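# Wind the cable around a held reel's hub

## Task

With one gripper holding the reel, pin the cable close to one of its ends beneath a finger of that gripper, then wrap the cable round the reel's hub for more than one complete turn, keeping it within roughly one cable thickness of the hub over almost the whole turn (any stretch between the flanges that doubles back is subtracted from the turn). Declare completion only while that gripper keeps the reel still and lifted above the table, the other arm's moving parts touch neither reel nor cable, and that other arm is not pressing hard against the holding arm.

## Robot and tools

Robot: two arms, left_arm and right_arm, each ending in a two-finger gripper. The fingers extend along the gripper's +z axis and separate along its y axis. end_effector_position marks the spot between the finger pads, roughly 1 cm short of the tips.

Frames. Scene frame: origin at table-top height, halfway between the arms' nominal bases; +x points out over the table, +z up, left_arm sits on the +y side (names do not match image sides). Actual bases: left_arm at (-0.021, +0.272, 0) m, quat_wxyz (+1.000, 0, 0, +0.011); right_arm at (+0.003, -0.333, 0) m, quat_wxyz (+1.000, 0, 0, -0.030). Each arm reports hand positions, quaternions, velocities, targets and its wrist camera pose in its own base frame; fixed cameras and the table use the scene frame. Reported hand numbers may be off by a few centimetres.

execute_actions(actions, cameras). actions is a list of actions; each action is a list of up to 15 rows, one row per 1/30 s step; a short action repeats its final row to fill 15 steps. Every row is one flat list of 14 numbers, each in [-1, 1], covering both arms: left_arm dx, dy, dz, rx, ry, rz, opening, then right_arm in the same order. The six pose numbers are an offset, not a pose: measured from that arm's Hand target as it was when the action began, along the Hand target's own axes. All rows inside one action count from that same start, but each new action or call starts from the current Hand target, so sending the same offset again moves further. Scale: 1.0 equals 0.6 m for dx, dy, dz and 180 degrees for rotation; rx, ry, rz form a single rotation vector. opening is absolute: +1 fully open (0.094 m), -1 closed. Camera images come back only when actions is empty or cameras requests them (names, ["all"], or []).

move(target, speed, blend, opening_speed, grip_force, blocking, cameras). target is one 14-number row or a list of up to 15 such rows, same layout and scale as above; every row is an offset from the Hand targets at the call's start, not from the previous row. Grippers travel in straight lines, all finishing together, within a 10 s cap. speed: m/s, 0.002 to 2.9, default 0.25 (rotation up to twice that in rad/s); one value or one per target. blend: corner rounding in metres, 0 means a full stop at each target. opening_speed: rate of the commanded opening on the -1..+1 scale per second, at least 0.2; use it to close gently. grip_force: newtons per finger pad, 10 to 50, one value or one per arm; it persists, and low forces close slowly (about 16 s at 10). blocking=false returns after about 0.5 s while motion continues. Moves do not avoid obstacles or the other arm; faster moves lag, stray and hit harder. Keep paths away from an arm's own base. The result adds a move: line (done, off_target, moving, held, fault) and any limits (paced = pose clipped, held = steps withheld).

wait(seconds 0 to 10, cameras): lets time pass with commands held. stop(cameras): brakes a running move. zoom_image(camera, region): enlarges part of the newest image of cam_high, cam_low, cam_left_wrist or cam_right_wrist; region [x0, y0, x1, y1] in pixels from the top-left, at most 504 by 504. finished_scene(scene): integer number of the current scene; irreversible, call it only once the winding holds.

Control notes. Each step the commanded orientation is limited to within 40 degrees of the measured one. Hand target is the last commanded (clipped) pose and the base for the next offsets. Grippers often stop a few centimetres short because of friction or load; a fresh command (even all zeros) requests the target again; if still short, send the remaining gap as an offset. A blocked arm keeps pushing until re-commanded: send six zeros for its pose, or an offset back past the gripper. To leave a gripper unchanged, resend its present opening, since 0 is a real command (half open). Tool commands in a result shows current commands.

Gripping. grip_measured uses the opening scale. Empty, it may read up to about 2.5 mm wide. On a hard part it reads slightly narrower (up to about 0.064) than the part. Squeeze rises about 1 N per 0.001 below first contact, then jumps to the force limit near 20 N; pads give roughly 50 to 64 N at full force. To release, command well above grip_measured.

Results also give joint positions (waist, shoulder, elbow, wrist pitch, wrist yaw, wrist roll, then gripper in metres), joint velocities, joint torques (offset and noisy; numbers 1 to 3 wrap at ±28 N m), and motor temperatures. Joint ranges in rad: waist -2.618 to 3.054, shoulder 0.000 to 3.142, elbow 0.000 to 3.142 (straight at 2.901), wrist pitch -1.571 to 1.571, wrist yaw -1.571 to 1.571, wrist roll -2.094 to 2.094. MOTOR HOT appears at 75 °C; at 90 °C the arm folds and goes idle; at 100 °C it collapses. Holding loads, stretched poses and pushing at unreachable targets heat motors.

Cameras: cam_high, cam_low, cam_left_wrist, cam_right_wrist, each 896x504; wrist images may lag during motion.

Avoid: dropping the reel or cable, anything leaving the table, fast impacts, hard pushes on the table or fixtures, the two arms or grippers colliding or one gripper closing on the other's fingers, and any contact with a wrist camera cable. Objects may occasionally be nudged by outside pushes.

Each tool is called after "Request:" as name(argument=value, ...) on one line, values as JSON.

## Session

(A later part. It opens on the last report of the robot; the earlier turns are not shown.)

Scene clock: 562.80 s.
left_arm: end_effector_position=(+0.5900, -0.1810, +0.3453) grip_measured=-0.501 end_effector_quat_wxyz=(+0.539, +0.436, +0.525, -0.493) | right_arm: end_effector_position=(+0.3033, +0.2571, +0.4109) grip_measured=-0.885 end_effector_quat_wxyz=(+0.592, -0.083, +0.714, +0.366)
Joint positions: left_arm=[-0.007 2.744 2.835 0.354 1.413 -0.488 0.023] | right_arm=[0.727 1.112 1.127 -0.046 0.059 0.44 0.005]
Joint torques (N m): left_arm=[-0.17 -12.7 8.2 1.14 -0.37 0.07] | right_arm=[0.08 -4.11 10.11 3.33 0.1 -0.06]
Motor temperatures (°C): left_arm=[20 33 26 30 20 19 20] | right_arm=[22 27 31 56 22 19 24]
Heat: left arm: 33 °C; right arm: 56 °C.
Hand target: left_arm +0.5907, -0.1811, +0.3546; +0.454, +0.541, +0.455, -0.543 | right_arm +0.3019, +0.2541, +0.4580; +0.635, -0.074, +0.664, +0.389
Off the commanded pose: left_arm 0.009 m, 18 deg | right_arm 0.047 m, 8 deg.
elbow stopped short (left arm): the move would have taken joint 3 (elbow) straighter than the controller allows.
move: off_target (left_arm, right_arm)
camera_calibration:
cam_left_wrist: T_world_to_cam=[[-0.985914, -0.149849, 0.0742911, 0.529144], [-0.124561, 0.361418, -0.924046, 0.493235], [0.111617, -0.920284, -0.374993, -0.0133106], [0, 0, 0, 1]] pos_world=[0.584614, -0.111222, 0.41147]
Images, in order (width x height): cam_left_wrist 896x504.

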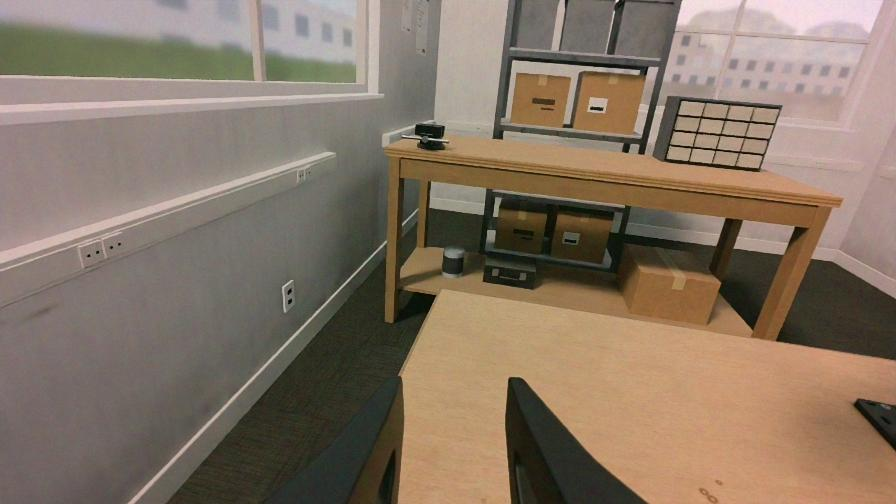

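Request:
move(target=[0,-0.1,0,0.03,0,0,-0.5,0,0,0,0,0,0,-1], speed=0.15, cameras=["cam_left_wrist"])

Request:
zoom_image(camera="cam_left_wrist", region=[560, 0, 896, 336])

Scene clock: 565.57 s.
left_arm: end_effector_position=(+0.5616, -0.1800, +0.3390) grip_measured=-0.501 end_effector_quat_wxyz=(+0.484, +0.487, +0.514, -0.515) | right_arm: end_effector_position=(+0.3033, +0.2571, +0.4109) grip_measured=-0.885 end_effector_quat_wxyz=(+0.592, -0.083, +0.714, +0.366)
Joint positions: left_arm=[-0.001 2.744 2.835 0.454 1.574 -0.603 0.023] | right_arm=[0.727 1.112 1.127 -0.046 0.059 0.44 0.005]
Joint torques (N m): left_arm=[0.36 -15.8 6.19 1.11 -0.21 -0.1] | right_arm=[0.09 -4.15 10.1 3.32 0.11 -0.04]
Motor temperatures (°C): left_arm=[20 35 26 30 20 19 20] | right_arm=[22 26 31 56 22 19 24]
Heat: left arm: 35 °C; right arm: 56 °C.
Hand target: left_arm +0.5316, -0.1708, +0.3548; +0.428, +0.561, +0.429, -0.564 | right_arm +0.3019, +0.2541, +0.4580; +0.635, -0.074, +0.664, +0.389
Off the commanded pose: left_arm 0.035 m, 15 deg | right_arm 0.047 m, 8 deg.
elbow stopped short (left arm): the move would have taken joint 3 (elbow) straighter than the controller allows.
joint sent to its limit (left arm) — joint 5 (wrist yaw), upper limit. The joint targets are off in position and orientation.
move: off_target (left_arm, right_arm)
camera_calibration:
cam_left_wrist: T_world_to_cam=[[-0.996406, -0.0165507, 0.0830744, 0.528721], [-0.0819147, 0.438003, -0.895234, 0.463624], [-0.0215701, -0.898821, -0.437785, 0.0882609], [0, 0, 0, 1]] pos_world=[0.566703, -0.114987, 0.409768]
Images, in order (width x height): cam_left_wrist 896x504.

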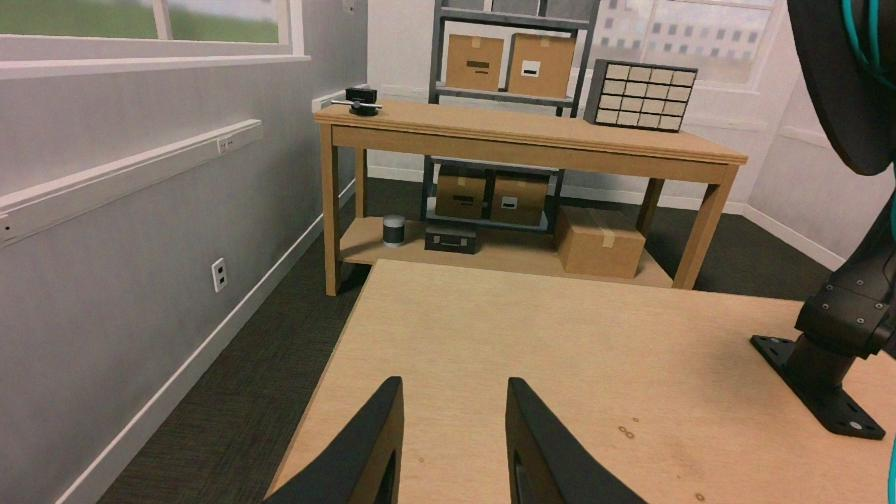

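Scaled by 1.500 from the camera's 896x504 image, which has a finer 1280x720 frame.

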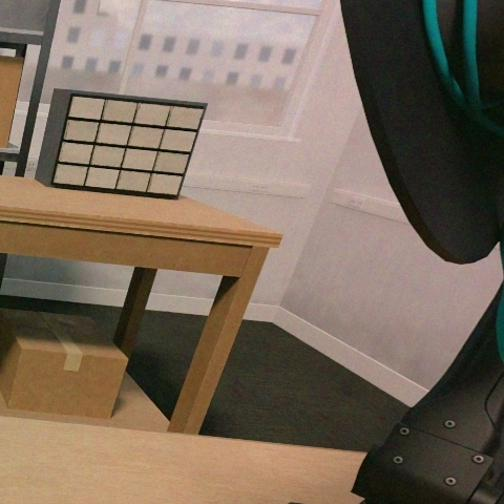

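Request:
move(target=[-0.15,-0.03,-0.1,0,0,0,-0.5,0,0,0,0,0,0,-1], speed=0.15, cameras=["cam_left_wrist"])

Request:
zoom_image(camera="cam_left_wrist", region=[660, 0, 896, 300])

Scene clock: 567.97 s.
left_arm: end_effector_position=(+0.5448, -0.1070, +0.4151) grip_measured=-0.501 end_effector_quat_wxyz=(+0.513, +0.445, +0.550, -0.486) | right_arm: end_effector_position=(+0.3033, +0.2571, +0.4109) grip_measured=-0.885 end_effector_quat_wxyz=(+0.592, -0.083, +0.714, +0.366)
Joint positions: left_arm=[0.135 2.583 2.837 0.304 1.574 -0.636 0.023] | right_arm=[0.727 1.112 1.127 -0.046 0.059 0.44 0.005]
Joint torques (N m): left_arm=[0.16 -14.97 7.54 0.94 -0.33 0.11] | right_arm=[0.12 -4.15 10.09 3.33 0.11 -0.06]
Motor temperatures (°C): left_arm=[20 36 26 29 20 19 20] | right_arm=[22 26 31 56 22 19 24]
Heat: left arm: 36 °C; right arm: 56 °C.
Hand target: left_arm +0.5305, -0.1081, +0.4449; +0.428, +0.561, +0.429, -0.563 | right_arm +0.3019, +0.2541, +0.4580; +0.635, -0.074, +0.664, +0.389
Off the commanded pose: left_arm 0.033 m, 23 deg | right_arm 0.047 m, 8 deg.
elbow stopped short (left arm): the move would have taken joint 3 (elbow) straighter than the controller allows.
move: off_target (left_arm, right_arm)
camera_calibration:
cam_left_wrist: T_world_to_cam=[[-0.983102, -0.151427, 0.102859, 0.476944], [-0.158242, 0.420503, -0.893385, 0.537329], [0.0920298, -0.894565, -0.43736, 0.125257], [0, 0, 0, 1]] pos_world=[0.542385, -0.0416755, 0.485766]
Images, in order (width x height): cam_left_wrist 896x504.

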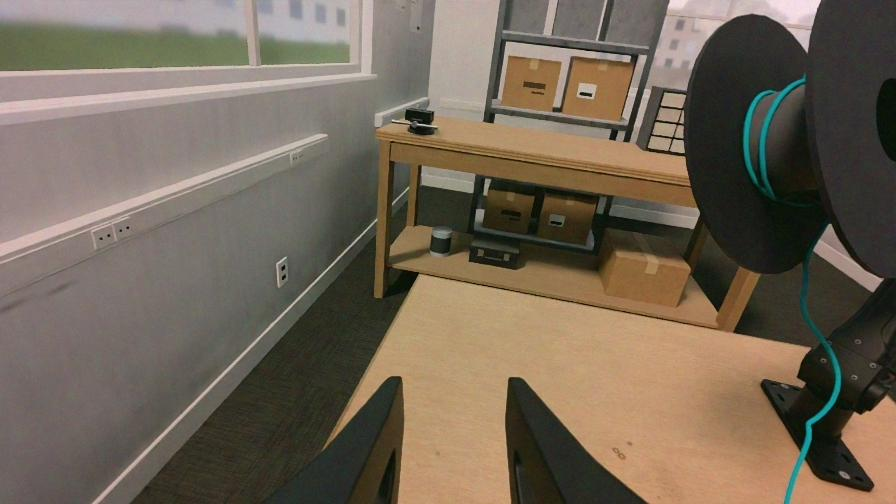

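Scaled by 1.680 from the camera's 896x504 image, which has a finer 1280x720 frame.

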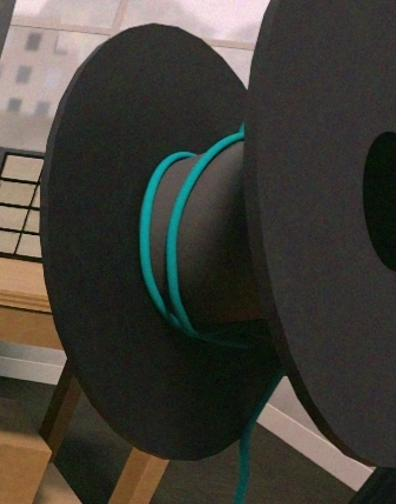

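Request:
move(target=[0,-0.42,-0.25,-0.35,0,0,-0.5,0,0,0,0,0,0,-1], speed=0.2, cameras=["all"])

Scene clock: 572.33 s.
left_arm: end_effector_position=(+0.4041, +0.1283, +0.5228) grip_measured=-0.501 end_effector_quat_wxyz=(+0.633, +0.254, +0.661, -0.313) | right_arm: end_effector_position=(+0.3033, +0.2571, +0.4109) grip_measured=-0.885 end_effector_quat_wxyz=(+0.592, -0.083, +0.714, +0.366)
Joint positions: left_arm=[0.744 2.398 2.844 1.496 1.573 -2.035 0.023] | right_arm=[0.727 1.112 1.127 -0.046 0.059 0.44 0.005]
Joint torques (N m): left_arm=[0.57 -8.55 5.12 0.22 -0.48 -0.04] | right_arm=[0.12 -4.12 10.1 3.33 0.11 -0.05]
Motor temperatures (°C): left_arm=[20 36 26 29 20 19 20] | right_arm=[22 26 31 56 22 19 24]
Heat: left arm: 36 °C; right arm: 56 °C.
Hand target: left_arm +0.3273, +0.1034, +0.4456; +0.658, +0.255, +0.661, -0.256 | right_arm +0.3019, +0.2541, +0.4580; +0.635, -0.074, +0.664, +0.389
Off the commanded pose: left_arm 0.112 m, 7 deg | right_arm 0.047 m, 8 deg.
elbow stopped short (left arm): the move would have taken joint 3 (elbow) straighter than the controller allows.
joint sent to its limit (left arm) — joint 4 (wrist pitch), upper limit; joint 5 (wrist yaw), upper limit. The joint targets are off in position and orientation.
move: off_target (left_arm, right_arm)
camera_calibration:
cam_left_wrist: T_world_to_cam=[[-0.716273, -0.687775, 0.117975, 0.316216], [-0.381374, 0.244245, -0.891571, 0.624137], [0.584385, -0.683601, -0.437246, 0.169716], [0, 0, 0, 1]] pos_world=[0.365347, 0.181062, 0.593365]
cam_right_wrist: T_world_to_cam=[[0.551819, -0.70957, -0.438185, 0.198943], [-0.580985, 0.0498572, -0.812386, 0.534564], [0.598292, 0.702869, -0.384737, -0.110734], [0, 0, 0, 1]] pos_world=[0.267044, 0.192343, 0.478843]

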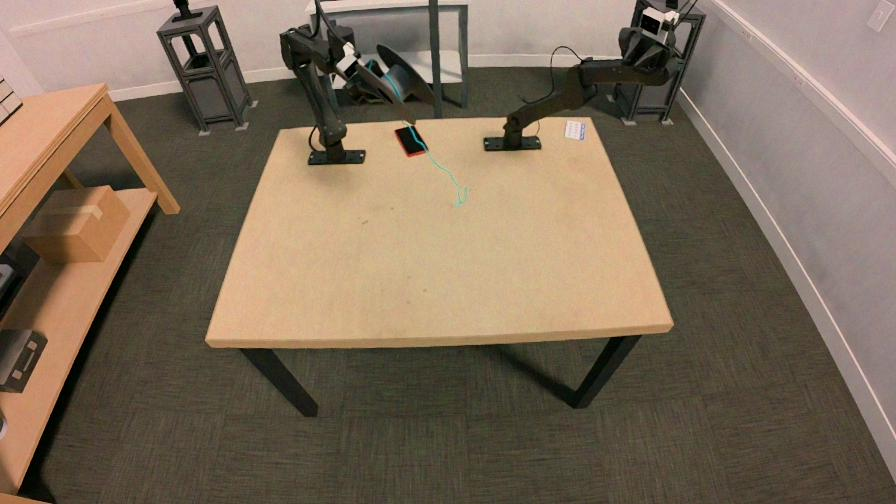

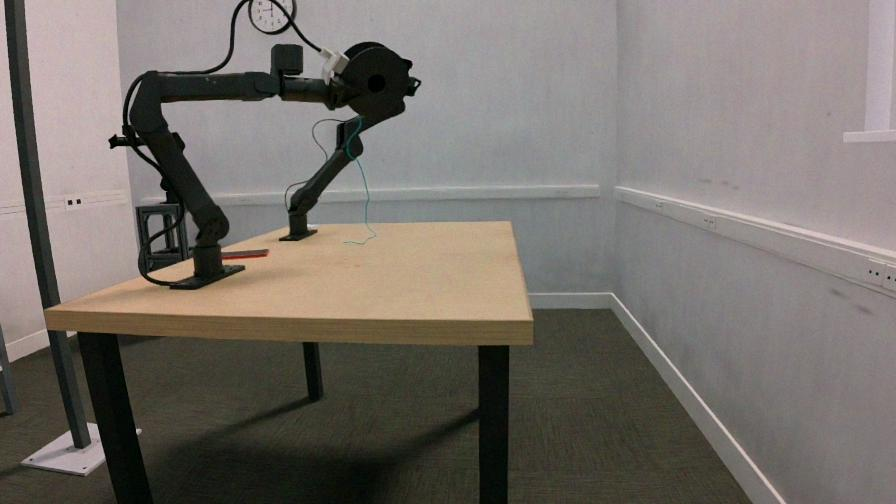

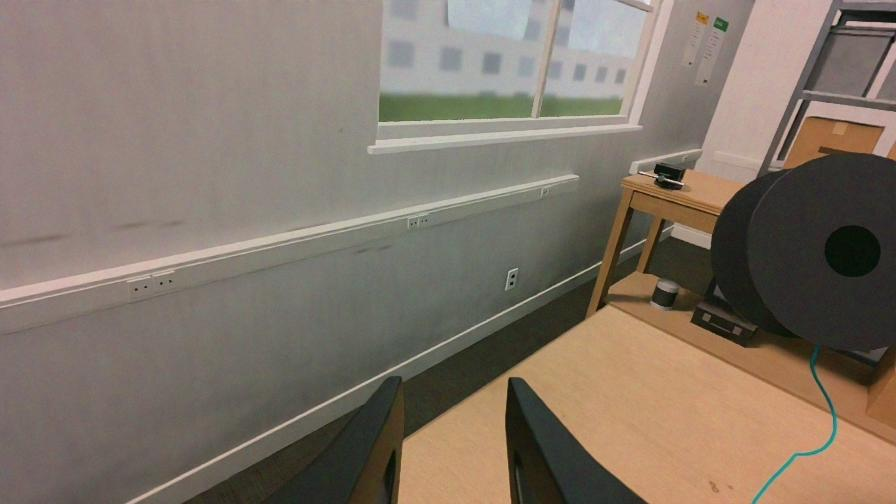

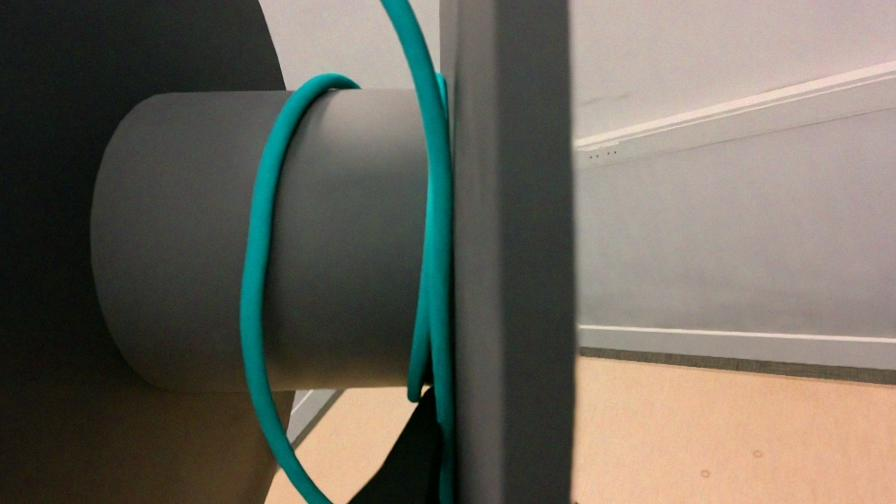

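Request:
finished_scene(scene=1)

The scene is finished: the task was done.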